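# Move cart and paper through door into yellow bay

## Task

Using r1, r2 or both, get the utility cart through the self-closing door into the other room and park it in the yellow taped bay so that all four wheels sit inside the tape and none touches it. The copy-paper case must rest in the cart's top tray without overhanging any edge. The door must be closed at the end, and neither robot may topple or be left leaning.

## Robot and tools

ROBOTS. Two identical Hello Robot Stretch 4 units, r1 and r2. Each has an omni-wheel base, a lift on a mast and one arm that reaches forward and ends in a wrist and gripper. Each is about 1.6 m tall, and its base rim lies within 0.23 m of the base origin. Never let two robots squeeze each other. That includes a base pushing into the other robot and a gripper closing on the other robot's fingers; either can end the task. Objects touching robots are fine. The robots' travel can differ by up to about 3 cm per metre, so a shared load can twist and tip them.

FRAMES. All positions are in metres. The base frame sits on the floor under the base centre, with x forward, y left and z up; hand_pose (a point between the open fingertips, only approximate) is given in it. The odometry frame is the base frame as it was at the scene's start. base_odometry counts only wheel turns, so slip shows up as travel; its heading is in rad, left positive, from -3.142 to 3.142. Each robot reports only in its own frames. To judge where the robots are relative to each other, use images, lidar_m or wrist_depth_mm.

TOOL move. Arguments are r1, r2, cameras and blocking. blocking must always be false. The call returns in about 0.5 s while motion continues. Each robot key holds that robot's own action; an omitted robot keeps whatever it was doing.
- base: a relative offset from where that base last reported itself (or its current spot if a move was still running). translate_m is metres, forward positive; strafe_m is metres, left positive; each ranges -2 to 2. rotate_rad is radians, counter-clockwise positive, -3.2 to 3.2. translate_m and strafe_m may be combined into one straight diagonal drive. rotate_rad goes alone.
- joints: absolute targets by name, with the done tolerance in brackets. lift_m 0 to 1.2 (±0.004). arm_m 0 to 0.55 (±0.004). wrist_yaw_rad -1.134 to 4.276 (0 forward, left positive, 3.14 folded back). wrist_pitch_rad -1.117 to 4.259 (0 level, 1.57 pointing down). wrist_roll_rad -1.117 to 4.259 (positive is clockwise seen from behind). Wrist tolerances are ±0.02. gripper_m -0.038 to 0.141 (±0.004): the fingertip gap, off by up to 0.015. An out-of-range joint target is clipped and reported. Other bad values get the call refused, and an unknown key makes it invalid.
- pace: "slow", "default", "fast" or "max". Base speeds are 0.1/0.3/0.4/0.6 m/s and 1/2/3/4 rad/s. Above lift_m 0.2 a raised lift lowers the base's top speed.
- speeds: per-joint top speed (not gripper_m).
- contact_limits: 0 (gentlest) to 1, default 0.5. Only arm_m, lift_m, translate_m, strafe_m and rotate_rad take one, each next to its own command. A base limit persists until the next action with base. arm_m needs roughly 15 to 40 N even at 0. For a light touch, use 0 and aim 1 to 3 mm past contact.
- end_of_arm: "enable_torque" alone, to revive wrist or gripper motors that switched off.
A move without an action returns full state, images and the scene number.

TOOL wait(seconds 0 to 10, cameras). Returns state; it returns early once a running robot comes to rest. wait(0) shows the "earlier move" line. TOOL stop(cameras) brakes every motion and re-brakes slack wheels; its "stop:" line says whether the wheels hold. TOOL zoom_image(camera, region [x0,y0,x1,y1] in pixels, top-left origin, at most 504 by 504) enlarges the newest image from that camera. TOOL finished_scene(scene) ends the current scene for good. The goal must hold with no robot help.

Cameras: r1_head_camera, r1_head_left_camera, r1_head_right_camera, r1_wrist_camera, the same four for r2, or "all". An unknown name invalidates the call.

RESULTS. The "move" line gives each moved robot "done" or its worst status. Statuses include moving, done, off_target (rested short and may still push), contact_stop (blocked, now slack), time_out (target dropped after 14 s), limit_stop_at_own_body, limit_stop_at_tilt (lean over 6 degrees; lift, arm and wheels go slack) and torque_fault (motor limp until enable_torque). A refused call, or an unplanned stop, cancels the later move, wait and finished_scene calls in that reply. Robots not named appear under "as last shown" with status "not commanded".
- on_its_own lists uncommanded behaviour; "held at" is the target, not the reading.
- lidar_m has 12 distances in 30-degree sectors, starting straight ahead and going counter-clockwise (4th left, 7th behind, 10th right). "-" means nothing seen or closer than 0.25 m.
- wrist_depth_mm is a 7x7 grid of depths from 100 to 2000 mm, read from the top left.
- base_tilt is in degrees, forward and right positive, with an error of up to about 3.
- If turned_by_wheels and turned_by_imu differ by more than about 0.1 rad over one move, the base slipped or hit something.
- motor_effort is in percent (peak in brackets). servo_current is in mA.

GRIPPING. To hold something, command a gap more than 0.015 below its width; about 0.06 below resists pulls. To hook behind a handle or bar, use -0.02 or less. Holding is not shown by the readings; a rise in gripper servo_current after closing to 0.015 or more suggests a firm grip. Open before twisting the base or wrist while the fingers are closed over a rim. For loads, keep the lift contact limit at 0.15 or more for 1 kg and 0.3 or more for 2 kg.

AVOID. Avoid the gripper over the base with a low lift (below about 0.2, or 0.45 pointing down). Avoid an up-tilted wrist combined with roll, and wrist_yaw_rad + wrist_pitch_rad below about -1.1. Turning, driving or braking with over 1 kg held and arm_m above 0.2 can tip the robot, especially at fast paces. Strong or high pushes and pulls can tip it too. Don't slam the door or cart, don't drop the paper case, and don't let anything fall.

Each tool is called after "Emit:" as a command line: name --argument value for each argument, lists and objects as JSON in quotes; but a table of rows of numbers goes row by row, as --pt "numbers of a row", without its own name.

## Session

Emit:
move --blocking false --cameras '["all"]'

Scene clock: 0.00 s.
r1.base_odometry: x=+0.000 y=+0.000 heading=+0.000
r1.turned_by_wheels: +0.000
r1.turned_by_imu: +0.000
r1.base_tilt: forward=-1.6 right=+1.3
r1.lidar_m: 0.96 1.73 2.02 2.40 3.92 1.60 0.85 0.77 0.78 0.89 0.77 0.78
r1.base_status: not commanded
r1.joint_positions: lift_m=+0.124 arm_m=+0.000 wrist_yaw_rad=+3.194 wrist_pitch_rad=+0.002 wrist_roll_rad=+0.000 gripper_m=+0.056
r1.joint_status: not commanded
r1.measured_speeds: all 0
r1.motor_effort: lift_m=+19 arm_m=-4 wheel_0=-2 wheel_1=+1 wheel_2=+0
r1.servo_current: wrist_yaw_rad=59 wrist_pitch_rad=46 wrist_roll_rad=46 gripper_m=39
r1.hand_pose: x=-0.1216 y=+0.0722 z=+0.3019 quat_wxyz=(-0.026, -0.001, +0.000, +1.000) (m; r1's base frame)
r1.wrist_depth_mm: - 135 - - - - - / - 123 135 - - - - / - 121 191 - - - - / 110 136 194 - - - - / 137 - - - 1618 - - / 226 - 190 1098 188 1160 1118 / 224 163 750 798 768 768 759
r2.base_odometry: x=+0.000 y=+0.000 heading=+0.000
r2.turned_by_wheels: +0.000
r2.turned_by_imu: +0.000
r2.base_tilt: forward=-0.6 right=+0.1
r2.lidar_m: 1.29 1.32 1.58 2.33 2.36 2.78 1.41 1.41 2.77 2.39 2.42 1.48
r2.base_status: not commanded
r2.joint_positions: lift_m=+0.200 arm_m=+0.000 wrist_yaw_rad=+3.211 wrist_pitch_rad=+0.001 wrist_roll_rad=+0.000 gripper_m=+0.056
r2.joint_status: not commanded
r2.measured_speeds: all 0
r2.motor_effort: lift_m=+18 arm_m=-4 wheel_0=-1 wheel_1=+1 wheel_2=+1
r2.servo_current: wrist_yaw_rad=46 wrist_pitch_rad=39 wrist_roll_rad=52 gripper_m=52
r2.hand_pose: x=-0.1229 y=+0.0671 z=+0.3779 quat_wxyz=(-0.035, -0.001, +0.000, +0.999) (m; r2's base frame)
r2.wrist_depth_mm: - - 137 - - - - / - - 137 - - - - / - 109 138 - - - - / - 140 175 - - - - / 214 - - - - - - / 213 1281 196 1255 190 1336 1182 / 208 243 866 - - 854 878
pictures: r1_head_camera, r1_head_left_camera, r1_head_right_camera, r1_wrist_camera, r2_head_camera, r2_head_left_camera, r2_head_right_camera, r2_wrist_camera
Images, in order (width x height): r1_head_camera 420x560, r1_head_left_camera 420x672, r1_head_right_camera 420x672, r1_wrist_camera 616x392, r2_head_camera 420x560, r2_head_left_camera 420x672, r2_head_right_camera 420x672, r2_wrist_camera 616x392.

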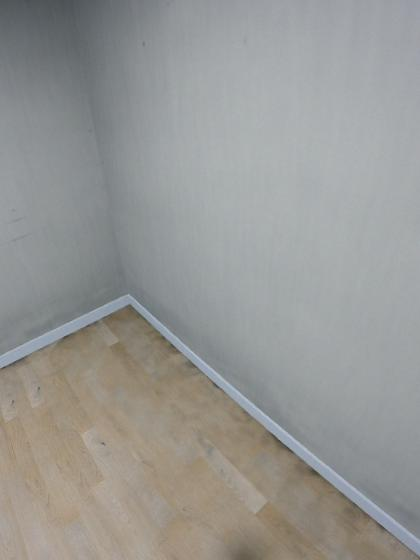

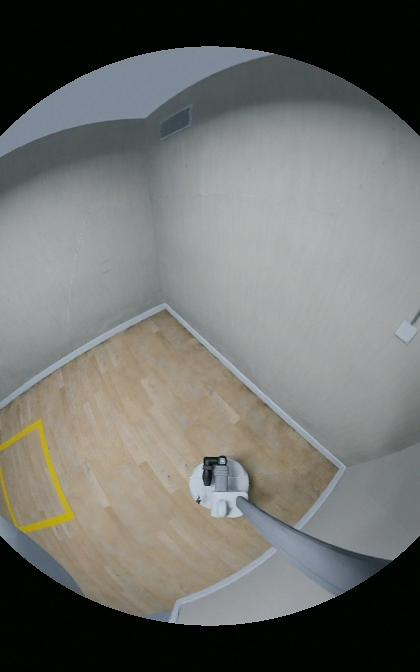

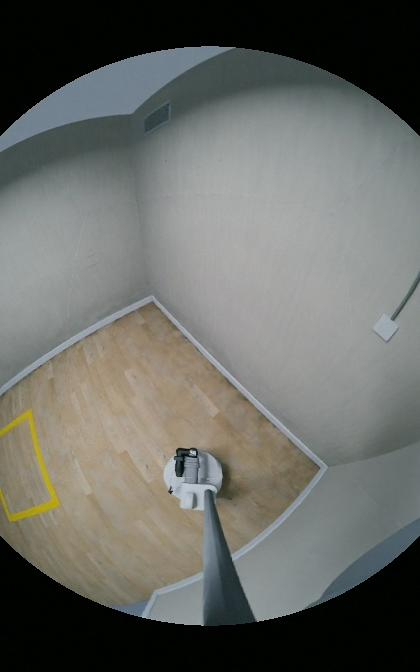

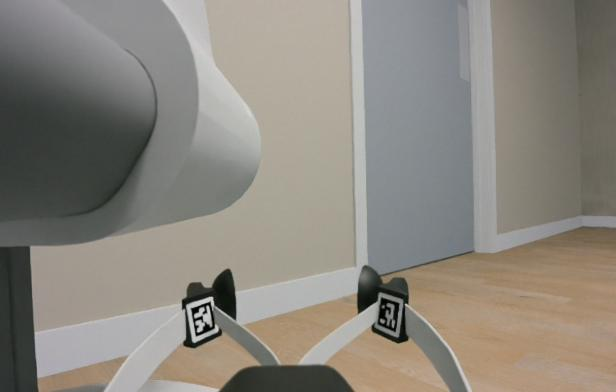

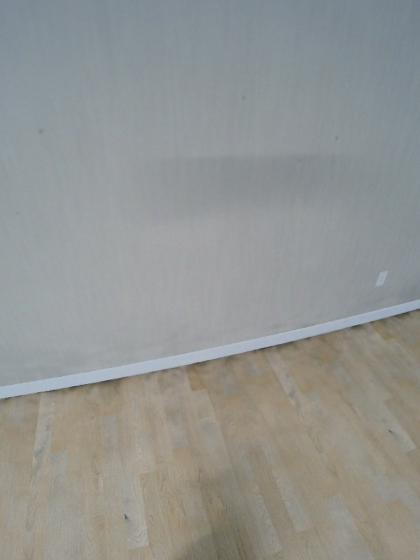

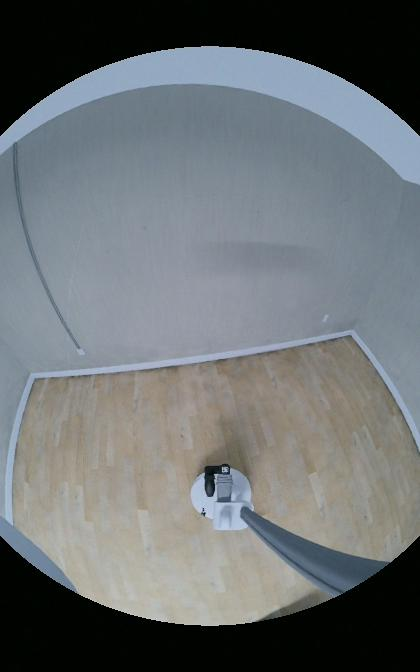

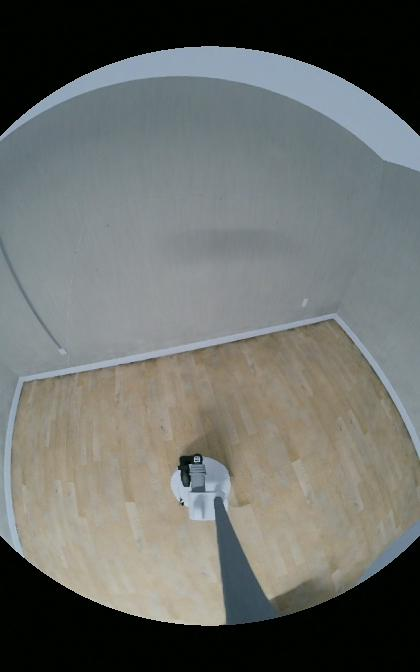

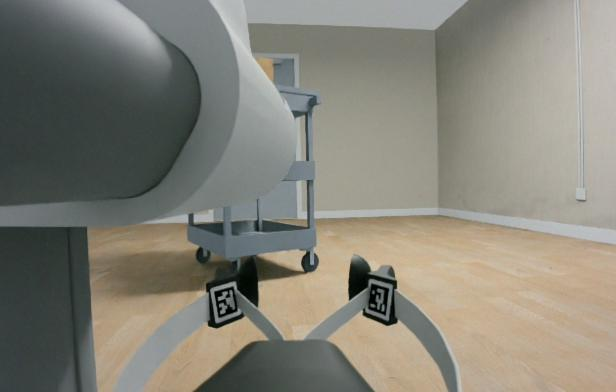

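Emit:
move --blocking false --r1 '{"base":{"rotate_rad":2.5},"joints":{"lift_m":0.6,"wrist_yaw_rad":0}}' --r2 '{"base":{"rotate_rad":3.0},"joints":{"lift_m":0.686,"wrist_yaw_rad":0}}'

Emit:
wait --seconds 5

Emit:
wait --seconds 3 --cameras '["r1_head_camera","r2_head_camera","r1_head_left_camera","r2_head_left_camera"]'

Scene clock: 19.40 s.
move: r1 moving; r2 moving
r1.base_odometry: x=+0.000 y=+0.000 heading=+0.253
r1.turned_by_wheels: +0.253
r1.turned_by_imu: +0.253
r1.base_tilt: forward=-1.6 right=+1.3
r1.lidar_m: 1.15 2.01 2.11 2.98 2.65 1.07 0.80 0.74 0.81 0.80 0.72 0.82
r1.base_status: rotate_rad moving
r1.joint_positions: lift_m=+0.162 arm_m=+0.000 wrist_yaw_rad=+2.607 wrist_pitch_rad=+0.002 wrist_roll_rad=+0.000 gripper_m=+0.056
r1.joint_status: lift_m moving; wrist_yaw_rad moving
r1.measured_speeds: translate_m=+0.000 strafe_m=+0.000 rotate_rad=+0.974 lift_m=+0.146 arm_m=+0.000 wrist_yaw_rad=-1.820 wrist_pitch_rad=+0.000 wrist_roll_rad=+0.000
r1.motor_effort: lift_m=+24(27) arm_m=-2(4) wheel_0=-7(9) wheel_1=-6(7) wheel_2=-6(7)
r1.servo_current: wrist_yaw_rad=85(130) wrist_pitch_rad=39(52) wrist_roll_rad=33(65) gripper_m=39(46)
r1.hand_pose: x=-0.0327 y=+0.2221 z=+0.3395 quat_wxyz=(+0.264, -0.001, +0.000, +0.965) (m; r1's base frame)
r1.wrist_depth_mm: - - 1336 - - - - / - - 1366 - - - - / - - 1397 - - - - / - - 1366 - - - - / - - 1308 - - - - / - - 190 1281 188 1229 1229 / - 820 831 866 854 820 866
r2.base_odometry: x=+0.000 y=+0.000 heading=+0.252
r2.turned_by_wheels: +0.252
r2.turned_by_imu: +0.245
r2.base_tilt: forward=-0.7 right=+0.0
r2.lidar_m: 1.29 1.38 1.94 2.33 2.46 3.37 1.44 3.35 2.49 2.40 1.84 1.36
r2.base_status: rotate_rad moving
r2.joint_positions: lift_m=+0.238 arm_m=+0.000 wrist_yaw_rad=+2.649 wrist_pitch_rad=+0.001 wrist_roll_rad=+0.000 gripper_m=+0.056
r2.joint_status: lift_m moving; wrist_yaw_rad moving
r2.measured_speeds: translate_m=+0.002 strafe_m=+0.000 rotate_rad=+0.977 lift_m=+0.146 arm_m=+0.000 wrist_yaw_rad=-1.743 wrist_pitch_rad=+0.000 wrist_roll_rad=+0.000
r2.motor_effort: lift_m=+23(25) arm_m=-4(4) wheel_0=-4(9) wheel_1=-10(10) wheel_2=-10(11)
r2.servo_current: wrist_yaw_rad=130(130) wrist_pitch_rad=46(46) wrist_roll_rad=52(65) gripper_m=46(52)
r2.hand_pose: x=-0.0417 y=+0.2135 z=+0.4157 quat_wxyz=(+0.244, -0.001, +0.000, +0.970) (m; r2's base frame)
r2.wrist_depth_mm: - - - - - - - / 1576 1661 - - - - - / 228 - - - - - - / - - - - - - - / - 1921 - - - - - / 1430 1366 196 1430 190 1464 1281 / 1008 931 1008 - - 960 931
pictures: none

Scene clock: 21.77 s.
earlier move: r1 done; r2 moving
r1.base_odometry: x=+0.000 y=+0.000 heading=+2.500
r1.turned_by_wheels: +2.247
r1.turned_by_imu: +2.259
r1.base_tilt: forward=-1.5 right=+1.3
r1.lidar_m: 1.99 0.94 0.76 0.75 0.86 0.77 0.76 0.88 1.42 2.05 2.27 3.60
r1.base_status: done
r1.joint_positions: lift_m=+0.600 arm_m=+0.000 wrist_yaw_rad=+0.003 wrist_pitch_rad=+0.002 wrist_roll_rad=+0.000 gripper_m=+0.056
r1.joint_status: all done
r1.measured_speeds: all 0
r1.motor_effort: lift_m=+24(28) arm_m=-4(4) wheel_0=-3(10) wheel_1=+0(9) wheel_2=+0(8)
r1.servo_current: wrist_yaw_rad=39(137) wrist_pitch_rad=46(52) wrist_roll_rad=39(65) gripper_m=39(52)
r1.hand_pose: x=+0.4595 y=-0.0867 z=+0.7772 quat_wxyz=(+1.000, +0.000, +0.001, +0.001) (m; r1's base frame)
r1.wrist_depth_mm: - - - - - - - / - - - - - - - / - - - - - - - / 917 - - - - - - / 904 - - - - - - / 878 - 192 - 187 - - / - 151 1756 153 1756 1708 1756
r2.base_odometry: x=+0.000 y=+0.000 heading=+2.999
r2.turned_by_wheels: +2.747
r2.turned_by_imu: +2.674
r2.base_tilt: forward=-0.7 right=+0.0
r2.lidar_m: 1.56 1.39 3.08 2.41 2.39 1.67 1.33 1.28 1.44 2.18 2.33 2.55
r2.base_status: done
r2.joint_positions: lift_m=+0.686 arm_m=+0.000 wrist_yaw_rad=+0.003 wrist_pitch_rad=+0.001 wrist_roll_rad=+0.000 gripper_m=+0.056
r2.joint_status: lift_m moving; wrist_yaw_rad moving
r2.measured_speeds: all 0
r2.motor_effort: lift_m=+20(26) arm_m=-4(4) wheel_0=-3(11) wheel_1=-3(10) wheel_2=-4(13)
r2.servo_current: wrist_yaw_rad=72(130) wrist_pitch_rad=39(46) wrist_roll_rad=46(65) gripper_m=52(52)
r2.hand_pose: x=+0.4596 y=-0.0866 z=+0.8636 quat_wxyz=(+1.000, +0.000, +0.001, +0.001) (m; r2's base frame)
r2.wrist_depth_mm: - - - - - - - / - - - - - - - / - - - - - - - / - 1397 - - - - - / - - - - - - - / - - 193 - 191 - - / 1808 125 - - - 1863 1808
wait: 2.37 of 5 s (r1 has come to rest)
pictures: none

Scene clock: 21.80 s.
earlier move: r2 done
r1.base_odometry: x=+0.000 y=+0.000 heading=+2.500
r1.turned_by_wheels: +0.000
r1.turned_by_imu: +0.000
r1.base_tilt: forward=-1.6 right=+1.3
r1.lidar_m: 2.01 0.93 0.77 0.76 0.85 0.78 0.77 0.88 1.42 2.03 2.23 3.58
r1.base_status: done
r1.joint_positions: lift_m=+0.600 arm_m=+0.000 wrist_yaw_rad=+0.003 wrist_pitch_rad=+0.002 wrist_roll_rad=+0.000 gripper_m=+0.056
r1.joint_status: all done
r1.measured_speeds: all 0
r1.motor_effort: lift_m=+24(28) arm_m=-4(4) wheel_0=-3(10) wheel_1=+0(9) wheel_2=+0(8)
r1.servo_current: wrist_yaw_rad=65(137) wrist_pitch_rad=46(52) wrist_roll_rad=39(65) gripper_m=39(52)
r1.hand_pose: x=+0.4595 y=-0.0867 z=+0.7772 quat_wxyz=(+1.000, +0.000, +0.001, +0.001) (m; r1's base frame)
r1.wrist_depth_mm: - - - - - - - / - - - - - - - / - - - - - - - / 917 - - - - - - / 917 - - - - - - / 891 - 192 - 188 - - / - 151 1708 153 1863 1756 1808
r2.base_odometry: x=+0.000 y=+0.000 heading=+2.999
r2.turned_by_wheels: +0.000
r2.turned_by_imu: +0.000
r2.base_tilt: forward=-0.7 right=+0.1
r2.lidar_m: 1.54 1.40 3.08 2.44 2.40 1.67 1.34 1.30 1.43 2.20 2.33 2.54
r2.base_status: done
r2.joint_positions: lift_m=+0.686 arm_m=+0.000 wrist_yaw_rad=+0.003 wrist_pitch_rad=+0.001 wrist_roll_rad=+0.000 gripper_m=+0.056
r2.joint_status: all done
r2.measured_speeds: all 0
r2.motor_effort: lift_m=+21(26) arm_m=-4(4) wheel_0=-3(11) wheel_1=-2(10) wheel_2=-4(13)
r2.servo_current: wrist_yaw_rad=46(130) wrist_pitch_rad=46(46) wrist_roll_rad=52(65) gripper_m=46(52)
r2.hand_pose: x=+0.4596 y=-0.0866 z=+0.8636 quat_wxyz=(+1.000, +0.000, +0.001, +0.001) (m; r2's base frame)
r2.wrist_depth_mm: - - - - - - - / - - - - - - - / - - - - - - - / - 1397 - - - - - / - - - - - - - / - - 192 - 191 - - / 1808 124 - - - 1808 1808
wait: 0.03 of 3 s (r2 has come to rest)
pictures: r1_head_camera, r1_head_left_camera, r2_head_camera, r2_head_left_camera
Images, in order (width x height): r1_head_camera 420x560, r1_head_left_camera 420x672, r2_head_camera 420x560, r2_head_left_camera 420x672.

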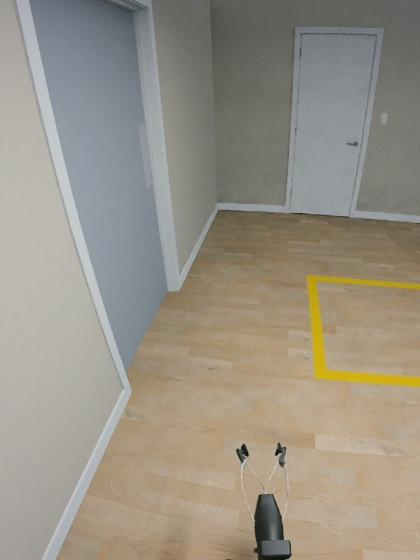

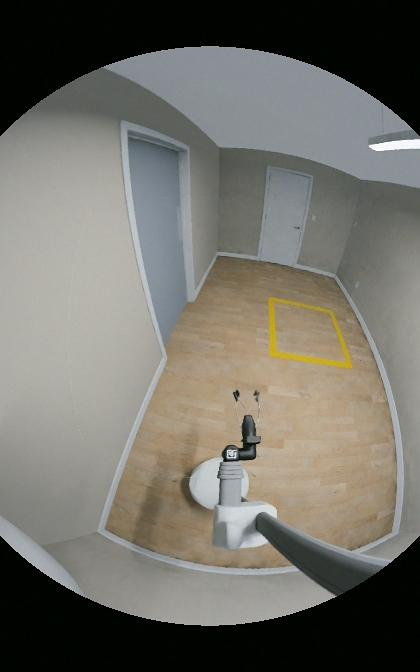

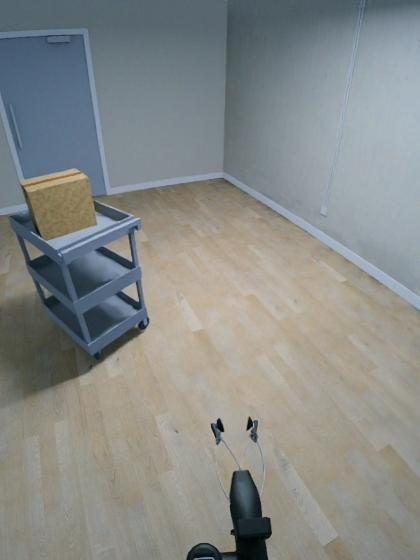

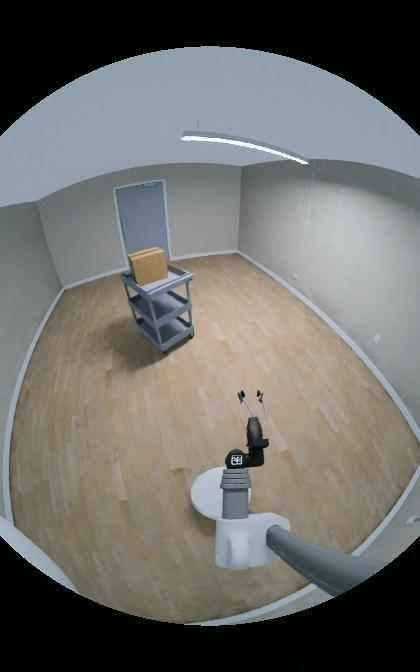

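Emit:
zoom_image --camera "r2_head_camera" --region '[0, 20, 160, 370]'

Scaled by 1.440 from the camera's 420x560 image, which has a finer 1200x1600 frame.

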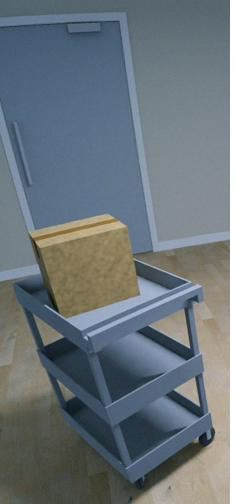

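Emit:
move --blocking false --r1 '{"base":{"translate_m":1.75,"strafe_m":-0.36},"joints":{"lift_m":0.75,"gripper_m":-0.01}}' --r2 '{"base":{"translate_m":0.96,"strafe_m":-0.03},"joints":{"wrist_roll_rad":1.57,"gripper_m":0.12}}'

Emit:
wait --seconds 5

Emit:
wait --seconds 5

Emit:
move --blocking false --r1 '{"base":{"rotate_rad":1.38}}' --r2 '{"base":{"rotate_rad":0.99}}'

Emit:
wait --seconds 4

Emit:
wait --seconds 2 --cameras '["r1_head_camera","r2_head_camera","r2_wrist_camera","r1_wrist_camera"]'

Scene clock: 89.07 s.
move: r1 moving; r2 moving
r1.base_odometry: x=-0.021 y=+0.024 heading=+2.500
r1.turned_by_wheels: +0.000
r1.turned_by_imu: +0.000
r1.base_tilt: forward=-1.6 right=+1.3
r1.lidar_m: 2.00 0.97 0.76 0.74 0.84 0.81 0.79 0.91 1.49 2.05 2.27 3.58
r1.base_status: translate_m moving; strafe_m moving
r1.joint_positions: lift_m=+0.638 arm_m=+0.000 wrist_yaw_rad=+0.003 wrist_pitch_rad=+0.002 wrist_roll_rad=+0.000 gripper_m=+0.037
r1.joint_status: lift_m moving; gripper_m moving
r1.measured_speeds: translate_m=+0.123 strafe_m=-0.026 rotate_rad=+0.004 lift_m=+0.146 arm_m=+0.000 wrist_yaw_rad=+0.000 wrist_pitch_rad=+0.000 wrist_roll_rad=+0.000
r1.motor_effort: lift_m=+26(26) arm_m=-4(4) wheel_0=+8(8) wheel_1=+5(6) wheel_2=-8(9)
r1.servo_current: wrist_yaw_rad=59(78) wrist_pitch_rad=39(46) wrist_roll_rad=59(59) gripper_m=117(117)
r1.hand_pose: x=+0.4595 y=-0.0867 z=+0.8152 quat_wxyz=(+1.000, +0.000, +0.001, +0.001) (m; r1's base frame)
r1.wrist_depth_mm: - - - - - - - / - - - - - - - / - - - - - - - / - - - - - - - / - - - - - - - / - - 194 - 187 - - / - 144 1756 1863 1756 1808 1863
r2.base_odometry: x=-0.031 y=+0.005 heading=+2.999
r2.turned_by_wheels: +0.000
r2.turned_by_imu: +0.001
r2.base_tilt: forward=-0.7 right=+0.0
r2.lidar_m: 1.52 1.40 3.05 2.43 2.40 1.71 1.35 1.33 1.46 2.26 2.31 2.56
r2.base_status: translate_m moving; strafe_m moving
r2.joint_positions: lift_m=+0.686 arm_m=+0.000 wrist_yaw_rad=+0.003 wrist_pitch_rad=+0.001 wrist_roll_rad=+0.588 gripper_m=+0.075
r2.joint_status: wrist_roll_rad moving; gripper_m moving
r2.measured_speeds: translate_m=+0.122 strafe_m=-0.003 rotate_rad=+0.001 lift_m=+0.000 arm_m=+0.000 wrist_yaw_rad=+0.000 wrist_pitch_rad=+0.000 wrist_roll_rad=+1.820
r2.motor_effort: lift_m=+21(21) arm_m=-4(4) wheel_0=+8(9) wheel_1=+7(8) wheel_2=-11(13)
r2.servo_current: wrist_yaw_rad=39(59) wrist_pitch_rad=46(46) wrist_roll_rad=72(91) gripper_m=65(91)
r2.hand_pose: x=+0.4596 y=-0.0866 z=+0.8636 quat_wxyz=(+0.957, +0.290, +0.001, +0.001) (m; r2's base frame)
r2.wrist_depth_mm: - - - - - - - / - - - - - - - / - - - - - - - / - - - - - - - / - 1430 - - - - 1756 / - 1205 189 - 189 1708 1366 / - 1098 - - 1618 1366 1182
pictures: none

Scene clock: 93.27 s.
earlier move: r1 moving; r2 done
r1.base_odometry: x=-0.820 y=+0.923 heading=+2.500
r1.turned_by_wheels: +0.000
r1.turned_by_imu: -0.001
r1.base_tilt: forward=-1.5 right=+1.3
r1.lidar_m: 1.93 1.07 0.87 0.79 0.90 1.42 1.99 2.24 2.02 2.00 2.19 2.69
r1.base_status: translate_m moving; strafe_m moving
r1.joint_positions: lift_m=+0.750 arm_m=+0.000 wrist_yaw_rad=+0.003 wrist_pitch_rad=+0.002 wrist_roll_rad=+0.000 gripper_m=-0.009
r1.joint_status: all done
r1.measured_speeds: translate_m=+0.294 strafe_m=-0.060 rotate_rad=-0.004 lift_m=+0.000 arm_m=+0.000 wrist_yaw_rad=+0.000 wrist_pitch_rad=+0.000 wrist_roll_rad=+0.000
r1.motor_effort: lift_m=+24(27) arm_m=-4(4) wheel_0=+6(10) wheel_1=+4(7) wheel_2=-5(10)
r1.servo_current: wrist_yaw_rad=39(78) wrist_pitch_rad=46(52) wrist_roll_rad=46(72) gripper_m=46(117)
r1.hand_pose: x=+0.4595 y=-0.0867 z=+0.9272 quat_wxyz=(+1.000, +0.000, +0.001, +0.001) (m; r1's base frame)
r1.wrist_depth_mm: - - - - - - - / - - - - - - - / - - - - - - - / - - - - - - - / - - - - - - - / - - 190 194 - - - / - - 179 181 153 - -
r2.base_odometry: x=-0.946 y=+0.166 heading=+3.000
r2.turned_by_wheels: +0.000
r2.turned_by_imu: +0.002
r2.base_tilt: forward=-0.7 right=+0.1
r2.lidar_m: 3.29 0.65 0.65 2.82 2.74 2.80 2.22 2.18 2.39 1.98 1.94 2.14
r2.base_status: done
r2.joint_positions: lift_m=+0.686 arm_m=+0.000 wrist_yaw_rad=+0.003 wrist_pitch_rad=+0.001 wrist_roll_rad=+1.568 gripper_m=+0.120
r2.joint_status: all done
r2.measured_speeds: all 0
r2.motor_effort: lift_m=+21(21) arm_m=-4(4) wheel_0=+4(10) wheel_1=+5(9) wheel_2=-2(14)
r2.servo_current: wrist_yaw_rad=52(59) wrist_pitch_rad=39(46) wrist_roll_rad=39(104) gripper_m=52(124)
r2.hand_pose: x=+0.4596 y=-0.0866 z=+0.8636 quat_wxyz=(+0.708, +0.706, +0.001, +0.001) (m; r2's base frame)
r2.wrist_depth_mm: - - - - - 1708 1182 / - - - - - 1756 1182 / - - - - - 1708 1205 / - - - - - 1756 1205 / - - - - - 1618 1229 / - - 199 - 214 1537 1205 / - - - - - 1756 1205
wait: 4.20 of 5 s (r2 has come to rest)
pictures: none

Scene clock: 96.00 s.
earlier move: r1 done
r1.base_odometry: x=-1.187 y=+1.336 heading=+2.500
r1.turned_by_wheels: +0.000
r1.turned_by_imu: +0.000
r1.base_tilt: forward=-1.6 right=+1.3
r1.lidar_m: 1.98 0.99 0.85 0.87 0.99 1.44 2.53 2.45 2.01 1.97 2.19 2.15
r1.base_status: done
r1.joint_positions: lift_m=+0.750 arm_m=+0.000 wrist_yaw_rad=+0.003 wrist_pitch_rad=+0.002 wrist_roll_rad=+0.000 gripper_m=-0.009
r1.joint_status: all done
r1.measured_speeds: all 0
r1.motor_effort: lift_m=+24(27) arm_m=-4(4) wheel_0=+2(10) wheel_1=+3(7) wheel_2=+0(10)
r1.servo_current: wrist_yaw_rad=59(78) wrist_pitch_rad=39(52) wrist_roll_rad=59(72) gripper_m=52(117)
r1.hand_pose: x=+0.4595 y=-0.0867 z=+0.9272 quat_wxyz=(+1.000, +0.000, +0.001, +0.001) (m; r1's base frame)
r1.wrist_depth_mm: - - - - 1756 - 1708 / - - - - 1863 - 1756 / - - - - 1808 - 1708 / - - - - 1863 - 1756 / - - - - 1863 - 1756 / - - 189 195 180 - 1708 / - - 180 151 142 - 1756
r2.base_odometry: x=-0.946 y=+0.166 heading=+3.000
r2.turned_by_wheels: +0.000
r2.turned_by_imu: +0.000
r2.base_tilt: forward=-0.7 right=+0.1
r2.lidar_m: 3.24 0.66 0.65 2.83 2.77 2.80 2.21 2.18 2.39 1.97 1.93 2.13
r2.base_status: done
r2.joint_positions: lift_m=+0.686 arm_m=+0.000 wrist_yaw_rad=+0.003 wrist_pitch_rad=+0.001 wrist_roll_rad=+1.568 gripper_m=+0.120
r2.joint_status: all done
r2.measured_speeds: all 0
r2.motor_effort: lift_m=+21(21) arm_m=-4(4) wheel_0=+3(10) wheel_1=+4(9) wheel_2=-2(14)
r2.servo_current: wrist_yaw_rad=46(65) wrist_pitch_rad=39(52) wrist_roll_rad=52(104) gripper_m=46(124)
r2.hand_pose: x=+0.4596 y=-0.0866 z=+0.8636 quat_wxyz=(+0.708, +0.706, +0.001, +0.001) (m; r2's base frame)
r2.wrist_depth_mm: - - - - - 1661 1182 / - - - - - 1708 1182 / - - - - - 1708 1182 / - - - - - 1756 1182 / - - - - - 1661 1182 / - - 199 - 213 1499 1205 / - - - - - 1808 1182
wait: 2.73 of 5 s (r1 has come to rest)
pictures: none

Scene clock: 96.50 s.
move: r1 moving; r2 moving
r1.base_odometry: x=-1.187 y=+1.336 heading=+2.752
r1.turned_by_wheels: +0.252
r1.turned_by_imu: +0.253
r1.base_tilt: forward=-1.6 right=+1.2
r1.lidar_m: 1.30 0.86 0.87 0.90 1.07 2.34 2.60 2.13 1.99 2.03 2.29 2.16
r1.base_status: rotate_rad moving
r1.joint_positions: lift_m=+0.750 arm_m=+0.000 wrist_yaw_rad=+0.002 wrist_pitch_rad=+0.002 wrist_roll_rad=+0.000 gripper_m=-0.009
r1.joint_status: not commanded
r1.measured_speeds: translate_m=+0.000 strafe_m=+0.000 rotate_rad=+0.977 lift_m=+0.000 arm_m=+0.000 wrist_yaw_rad=+0.000 wrist_pitch_rad=+0.000 wrist_roll_rad=+0.000
r1.motor_effort: lift_m=+24(24) arm_m=-3(4) wheel_0=-7(9) wheel_1=-8(8) wheel_2=-8(8)
r1.servo_current: wrist_yaw_rad=46(65) wrist_pitch_rad=39(46) wrist_roll_rad=52(59) gripper_m=46(52)
r1.hand_pose: x=+0.4595 y=-0.0868 z=+0.9272 quat_wxyz=(+1.000, +0.000, +0.001, +0.001) (m; r1's base frame)
r1.wrist_depth_mm: - - - - - 1756 - / - - - - - 1708 - / - - - - - 1708 - / - - - - - 1661 - / - - - - - 1756 - / - - 184 195 - 1708 - / - - 162 151 142 - -
r2.base_odometry: x=-0.946 y=+0.166 heading=-3.032
r2.turned_by_wheels: +0.252
r2.turned_by_imu: +0.245
r2.base_tilt: forward=-0.7 right=+0.1
r2.lidar_m: 0.68 0.65 0.68 2.76 2.79 2.39 2.18 2.19 2.14 1.94 1.98 2.45
r2.base_status: rotate_rad moving
r2.joint_positions: lift_m=+0.686 arm_m=+0.000 wrist_yaw_rad=+0.003 wrist_pitch_rad=+0.001 wrist_roll_rad=+1.568 gripper_m=+0.120
r2.joint_status: not commanded
r2.measured_speeds: translate_m=-0.001 strafe_m=+0.001 rotate_rad=+0.981 lift_m=+0.000 arm_m=+0.000 wrist_yaw_rad=+0.000 wrist_pitch_rad=+0.000 wrist_roll_rad=+0.000
r2.motor_effort: lift_m=+21(21) arm_m=-4(4) wheel_0=-6(9) wheel_1=-9(10) wheel_2=-11(12)
r2.servo_current: wrist_yaw_rad=39(52) wrist_pitch_rad=39(39) wrist_roll_rad=52(59) gripper_m=59(59)
r2.hand_pose: x=+0.4595 y=-0.0867 z=+0.8636 quat_wxyz=(+0.708, +0.706, +0.001, +0.001) (m; r2's base frame)
r2.wrist_depth_mm: - - - - - 1708 1182 / - - - - - 1756 1182 / - - - - - 1756 1182 / - - - - - 1756 1205 / - - - - - 1661 1205 / - - 198 - 213 1499 1205 / - - - - - 1708 1182
pictures: none

Scene clock: 97.70 s.
earlier move: r1 moving; r2 done
r1.base_odometry: x=-1.187 y=+1.336 heading=-2.403
r1.turned_by_wheels: +1.128
r1.turned_by_imu: +1.134
r1.base_tilt: forward=-1.6 right=+1.3
r1.lidar_m: 0.86 0.92 1.14 2.55 2.64 2.08 1.95 2.05 2.27 2.16 1.21 0.86
r1.base_status: rotate_rad moving
r1.joint_positions: lift_m=+0.750 arm_m=+0.000 wrist_yaw_rad=+0.002 wrist_pitch_rad=+0.002 wrist_roll_rad=+0.000 gripper_m=-0.009
r1.joint_status: not commanded
r1.measured_speeds: all 0
r1.motor_effort: lift_m=+24(24) arm_m=-4(4) wheel_0=-3(10) wheel_1=-1(8) wheel_2=+1(8)
r1.servo_current: wrist_yaw_rad=46(65) wrist_pitch_rad=39(52) wrist_roll_rad=52(59) gripper_m=46(52)
r1.hand_pose: x=+0.4595 y=-0.0868 z=+0.9272 quat_wxyz=(+1.000, +0.000, +0.001, +0.001) (m; r1's base frame)
r1.wrist_depth_mm: - - - - 668 - - / - - - - 668 - - / - - - - 676 591 - / - - - - 676 597 - / - - - - - 597 - / - - 184 194 179 597 - / - - 163 135 142 - -
r2.base_odometry: x=-0.946 y=+0.166 heading=-2.294
r2.turned_by_wheels: +0.738
r2.turned_by_imu: +0.718
r2.base_tilt: forward=-0.7 right=+0.0
r2.lidar_m: 0.64 2.86 2.77 2.92 2.24 2.18 2.33 1.99 1.94 2.11 3.00 0.66
r2.base_status: done
r2.joint_positions: lift_m=+0.686 arm_m=+0.000 wrist_yaw_rad=+0.003 wrist_pitch_rad=+0.001 wrist_roll_rad=+1.568 gripper_m=+0.120
r2.joint_status: not commanded
r2.measured_speeds: all 0
r2.motor_effort: lift_m=+20(21) arm_m=-4(4) wheel_0=-2(10) wheel_1=-3(10) wheel_2=-4(12)
r2.servo_current: wrist_yaw_rad=52(59) wrist_pitch_rad=39(46) wrist_roll_rad=46(59) gripper_m=52(59)
r2.hand_pose: x=+0.4595 y=-0.0867 z=+0.8637 quat_wxyz=(+0.708, +0.706, +0.001, +0.001) (m; r2's base frame)
r2.wrist_depth_mm: - - - 442 - 1863 442 / - - - 455 - - 452 / - - 668 654 - - 462 / - - 715 484 - - 480 / - - 759 741 - - 496 / - - 200 496 200 512 504 / - - - - - 1708 1205
wait: 1.20 of 4 s (r2 has come to rest)
pictures: none

Scene clock: 97.97 s.
earlier move: r1 done
r1.base_odometry: x=-1.187 y=+1.336 heading=-2.403
r1.turned_by_wheels: +0.000
r1.turned_by_imu: +0.000
r1.base_tilt: forward=-1.6 right=+1.3
r1.lidar_m: 0.87 0.93 1.13 2.53 2.66 2.08 1.96 2.08 2.25 2.15 1.18 0.85
r1.base_status: done
r1.joint_positions: lift_m=+0.750 arm_m=+0.000 wrist_yaw_rad=+0.002 wrist_pitch_rad=+0.002 wrist_roll_rad=+0.000 gripper_m=-0.009
r1.joint_status: not commanded
r1.measured_speeds: all 0
r1.motor_effort: lift_m=+24(24) arm_m=-3(4) wheel_0=-3(10) wheel_1=+0(8) wheel_2=+1(8)
r1.servo_current: wrist_yaw_rad=20(65) wrist_pitch_rad=39(52) wrist_roll_rad=52(72) gripper_m=52(52)
r1.hand_pose: x=+0.4595 y=-0.0868 z=+0.9272 quat_wxyz=(+1.000, +0.000, +0.001, +0.001) (m; r1's base frame)
r1.wrist_depth_mm: - - - - 668 - - / - - - - 676 - - / - - - - 661 591 - / - - - - 668 597 - / - - - - - 597 - / - - 184 195 180 597 - / - - 163 135 142 - -
r2.base_odometry: x=-0.946 y=+0.166 heading=-2.294
r2.turned_by_wheels: +0.000
r2.turned_by_imu: +0.000
r2.base_tilt: forward=-0.7 right=+0.0
r2.lidar_m: 0.66 2.86 2.76 2.91 2.22 2.17 2.34 1.99 1.95 2.08 3.00 0.67
r2.base_status: done
r2.joint_positions: lift_m=+0.686 arm_m=+0.000 wrist_yaw_rad=+0.003 wrist_pitch_rad=+0.001 wrist_roll_rad=+1.568 gripper_m=+0.120
r2.joint_status: not commanded
r2.measured_speeds: all 0
r2.motor_effort: lift_m=+20(21) arm_m=-4(4) wheel_0=-2(10) wheel_1=-3(10) wheel_2=-4(12)
r2.servo_current: wrist_yaw_rad=46(59) wrist_pitch_rad=39(46) wrist_roll_rad=46(59) gripper_m=46(59)
r2.hand_pose: x=+0.4595 y=-0.0867 z=+0.8637 quat_wxyz=(+0.708, +0.706, +0.001, +0.001) (m; r2's base frame)
r2.wrist_depth_mm: - - - 445 - 1863 445 / - - - 459 - - 455 / - - 676 661 - - 466 / - - 715 480 - - 477 / - - 759 741 - - 496 / - - 198 496 200 521 508 / - - - - - 1708 1205
wait: 0.27 of 2 s (r1 has come to rest)
pictures: r1_head_camera, r1_wrist_camera, r2_head_camera, r2_wrist_camera
Images, in order (width x height): r1_head_camera 420x560, r1_wrist_camera 616x392, r2_head_camera 420x560, r2_wrist_camera 616x392.

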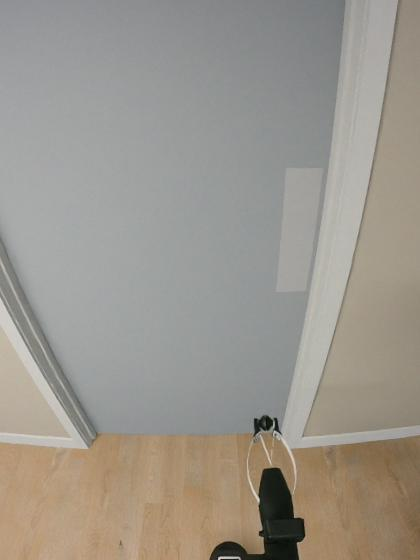

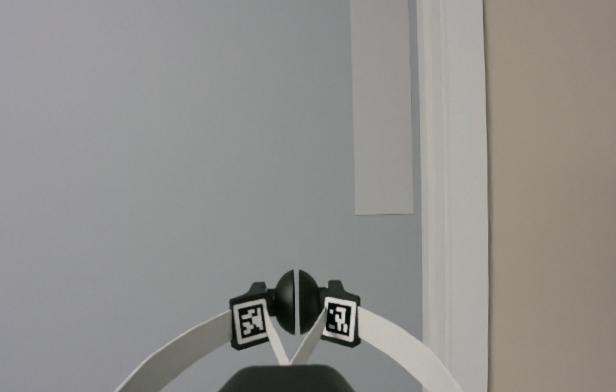

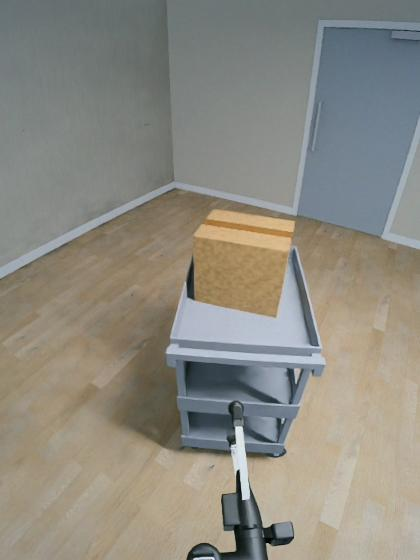

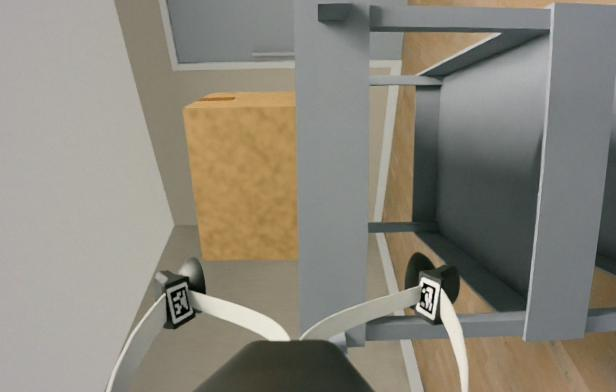

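Emit:
move --blocking false --r1 '{"base":{"translate_m":0.4,"strafe_m":0.05}}' --r2 '{"base":{"translate_m":0.295,"strafe_m":-0.01},"pace":"slow"}'

Emit:
wait --seconds 5

Emit:
wait --seconds 5 --cameras '["r2_head_camera","r2_wrist_camera","r1_head_camera"]'

Scene clock: 123.60 s.
move: r1 moving; r2 moving
r1.base_odometry: x=-1.207 y=+1.312 heading=-2.403
r1.turned_by_wheels: +0.000
r1.turned_by_imu: +0.000
r1.base_tilt: forward=-1.6 right=+1.3
r1.lidar_m: 0.85 0.88 1.08 2.55 2.64 2.11 1.99 2.10 2.27 2.15 1.11 0.82
r1.base_status: translate_m moving; strafe_m moving
r1.joint_positions: lift_m=+0.750 arm_m=+0.000 wrist_yaw_rad=+0.002 wrist_pitch_rad=+0.002 wrist_roll_rad=+0.000 gripper_m=-0.009
r1.joint_status: not commanded
r1.measured_speeds: translate_m=+0.121 strafe_m=+0.013 rotate_rad=-0.001 lift_m=+0.000 arm_m=+0.000 wrist_yaw_rad=+0.000 wrist_pitch_rad=+0.000 wrist_roll_rad=+0.000
r1.motor_effort: lift_m=+24(24) arm_m=-4(4) wheel_0=+5(6) wheel_1=+5(7) wheel_2=-8(9)
r1.servo_current: wrist_yaw_rad=33(65) wrist_pitch_rad=39(46) wrist_roll_rad=46(65) gripper_m=52(52)
r1.hand_pose: x=+0.4595 y=-0.0868 z=+0.9272 quat_wxyz=(+1.000, +0.000, +0.001, +0.001) (m; r1's base frame)
r1.wrist_depth_mm: - - - - 647 569 - / - - - - 640 569 - / - - - - 647 574 - / - - - - 647 585 - / - - - - - 580 - / - - 183 195 180 591 - / - - 162 135 142 - -
r2.base_odometry: x=-0.954 y=+0.157 heading=-2.294
r2.turned_by_wheels: +0.000
r2.turned_by_imu: +0.001
r2.base_tilt: forward=-0.7 right=+0.1
r2.lidar_m: 0.62 2.87 2.75 2.92 2.27 2.20 2.35 1.99 1.94 2.08 3.01 0.65
r2.base_status: translate_m moving; strafe_m moving
r2.joint_positions: lift_m=+0.686 arm_m=+0.000 wrist_yaw_rad=+0.003 wrist_pitch_rad=+0.001 wrist_roll_rad=+1.568 gripper_m=+0.120
r2.joint_status: not commanded
r2.measured_speeds: translate_m=+0.049 strafe_m=-0.002 rotate_rad=-0.002 lift_m=+0.000 arm_m=+0.000 wrist_yaw_rad=+0.000 wrist_pitch_rad=+0.000 wrist_roll_rad=+0.000
r2.motor_effort: lift_m=+20(21) arm_m=-4(4) wheel_0=+2(11) wheel_1=+6(7) wheel_2=-10(11)
r2.servo_current: wrist_yaw_rad=52(52) wrist_pitch_rad=46(46) wrist_roll_rad=52(52) gripper_m=52(59)
r2.hand_pose: x=+0.4595 y=-0.0867 z=+0.8637 quat_wxyz=(+0.708, +0.706, +0.001, +0.001) (m; r2's base frame)
r2.wrist_depth_mm: - - - 433 439 668 439 / - - - 445 - - 449 / - - 668 647 - - 455 / - - 707 683 - - 469 / - - 741 723 - - 480 / - - 198 488 200 508 496 / - - - - - 1756 1118
pictures: none

Scene clock: 125.93 s.
earlier move: r1 done; r2 moving
r1.base_odometry: x=-1.449 y=+1.029 heading=-2.403
r1.turned_by_wheels: +0.000
r1.turned_by_imu: +0.000
r1.base_tilt: forward=-1.6 right=+1.3
r1.lidar_m: 0.47 0.49 0.70 1.52 2.60 2.48 2.37 2.48 2.32 1.85 0.62 0.48
r1.base_status: done
r1.joint_positions: lift_m=+0.750 arm_m=+0.000 wrist_yaw_rad=+0.002 wrist_pitch_rad=+0.002 wrist_roll_rad=+0.000 gripper_m=-0.009
r1.joint_status: not commanded
r1.measured_speeds: all 0
r1.motor_effort: lift_m=+24(24) arm_m=-4(4) wheel_0=+1(7) wheel_1=+1(9) wheel_2=+0(10)
r1.servo_current: wrist_yaw_rad=39(72) wrist_pitch_rad=39(52) wrist_roll_rad=52(65) gripper_m=46(59)
r1.hand_pose: x=+0.4595 y=-0.0868 z=+0.9272 quat_wxyz=(+1.000, +0.000, +0.001, +0.001) (m; r1's base frame)
r1.wrist_depth_mm: 272 272 274 274 274 274 276 / 274 272 274 277 277 276 276 / 274 273 276 276 277 277 278 / 274 273 276 277 276 278 278 / 276 274 277 276 278 278 278 / 276 276 277 194 281 281 281 / 276 278 278 185 152 281 282
r2.base_odometry: x=-1.106 y=-0.004 heading=-2.294
r2.turned_by_wheels: +0.000
r2.turned_by_imu: +0.001
r2.base_tilt: forward=-0.7 right=+0.1
r2.lidar_m: 0.43 2.73 2.65 2.81 2.45 2.37 2.56 2.14 2.07 2.20 3.21 0.44
r2.base_status: translate_m moving; strafe_m moving
r2.joint_positions: lift_m=+0.686 arm_m=+0.000 wrist_yaw_rad=+0.003 wrist_pitch_rad=+0.001 wrist_roll_rad=+1.568 gripper_m=+0.120
r2.joint_status: not commanded
r2.measured_speeds: translate_m=+0.100 strafe_m=-0.004 rotate_rad=-0.001 lift_m=+0.000 arm_m=+0.000 wrist_yaw_rad=+0.000 wrist_pitch_rad=+0.000 wrist_roll_rad=+0.000
r2.motor_effort: lift_m=+20(21) arm_m=-4(4) wheel_0=+6(11) wheel_1=+4(8) wheel_2=-8(11)
r2.servo_current: wrist_yaw_rad=46(59) wrist_pitch_rad=46(46) wrist_roll_rad=46(59) gripper_m=52(59)
r2.hand_pose: x=+0.4595 y=-0.0867 z=+0.8637 quat_wxyz=(+0.708, +0.706, +0.001, +0.001) (m; r2's base frame)
r2.wrist_depth_mm: - - - 175 230 778 - / - - 433 179 236 - - / - 462 449 185 242 - - / - - 477 190 249 866 - / - - 500 195 254 - - / - - 199 198 201 559 512 / - - - - - 1756 1205
wait: 2.33 of 5 s (r1 has come to rest)
pictures: none

Scene clock: 127.33 s.
earlier move: r2 done
r1.base_odometry: x=-1.449 y=+1.029 heading=-2.403
r1.turned_by_wheels: +0.000
r1.turned_by_imu: +0.000
r1.base_tilt: forward=-1.6 right=+1.3
r1.lidar_m: 0.46 0.49 0.69 1.56 2.58 2.48 2.36 2.47 2.30 1.86 0.60 0.51
r1.base_status: done
r1.joint_positions: lift_m=+0.750 arm_m=+0.000 wrist_yaw_rad=+0.002 wrist_pitch_rad=+0.002 wrist_roll_rad=+0.000 gripper_m=-0.009
r1.joint_status: not commanded
r1.measured_speeds: all 0
r1.motor_effort: lift_m=+24(24) arm_m=-4(4) wheel_0=+1(7) wheel_1=+1(9) wheel_2=-1(10)
r1.servo_current: wrist_yaw_rad=52(72) wrist_pitch_rad=46(52) wrist_roll_rad=46(65) gripper_m=46(59)
r1.hand_pose: x=+0.4595 y=-0.0868 z=+0.9272 quat_wxyz=(+1.000, +0.000, +0.001, +0.001) (m; r1's base frame)
r1.wrist_depth_mm: 273 272 276 274 276 276 276 / 273 272 273 274 276 276 277 / 273 274 276 276 276 276 277 / 274 276 276 274 277 277 279 / 274 276 276 277 279 278 279 / 274 276 276 194 278 279 281 / 276 277 278 185 153 281 281
r2.base_odometry: x=-1.148 y=-0.048 heading=-2.294
r2.turned_by_wheels: +0.000
r2.turned_by_imu: +0.000
r2.base_tilt: forward=-0.7 right=+0.1
r2.lidar_m: 0.37 2.73 2.62 2.77 2.48 2.45 2.60 2.17 2.10 2.24 0.45 0.38
r2.base_status: done
r2.joint_positions: lift_m=+0.686 arm_m=+0.000 wrist_yaw_rad=+0.000 wrist_pitch_rad=+0.005 wrist_roll_rad=+1.569 gripper_m=+0.120
r2.joint_status: not commanded
r2.measured_speeds: all 0
r2.motor_effort: lift_m=+20(21) arm_m=-2(4) wheel_0=+6(11) wheel_1=+4(8) wheel_2=-11(12)
r2.servo_current: wrist_yaw_rad=59(59) wrist_pitch_rad=46(52) wrist_roll_rad=46(59) gripper_m=46(59)
r2.hand_pose: x=+0.4592 y=-0.0875 z=+0.8625 quat_wxyz=(+0.708, +0.706, +0.002, -0.002) (m; r2's base frame)
r2.wrist_depth_mm: - - - 120 177 609 - / - 373 370 122 180 - - / - 389 389 124 185 - - / - 415 415 128 190 - - / - 442 433 130 194 - - / - - 459 134 196 191 - / - - - - 204 1576 1078
wait: 1.40 of 5 s (r2 has come to rest)
pictures: r1_head_camera, r2_head_camera, r2_wrist_camera
Images, in order (width x height): r1_head_camera 420x560, r2_head_camera 420x560, r2_wrist_camera 616x392.

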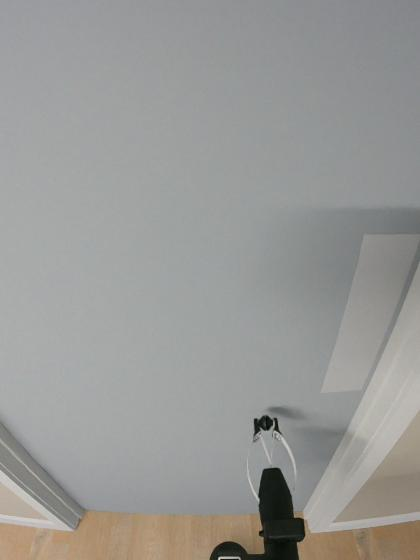

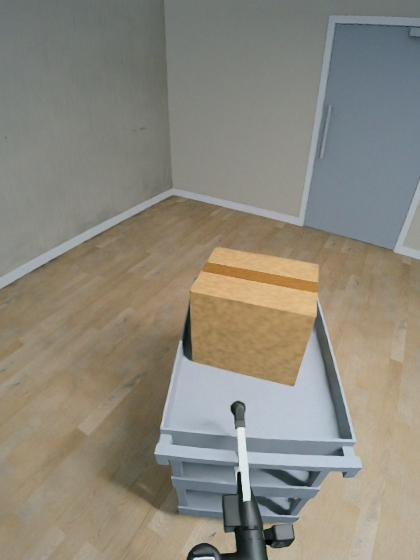

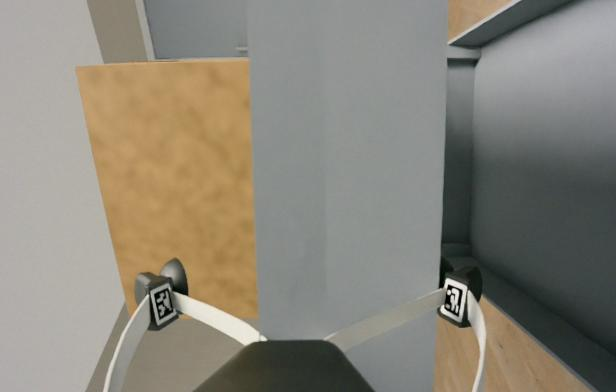

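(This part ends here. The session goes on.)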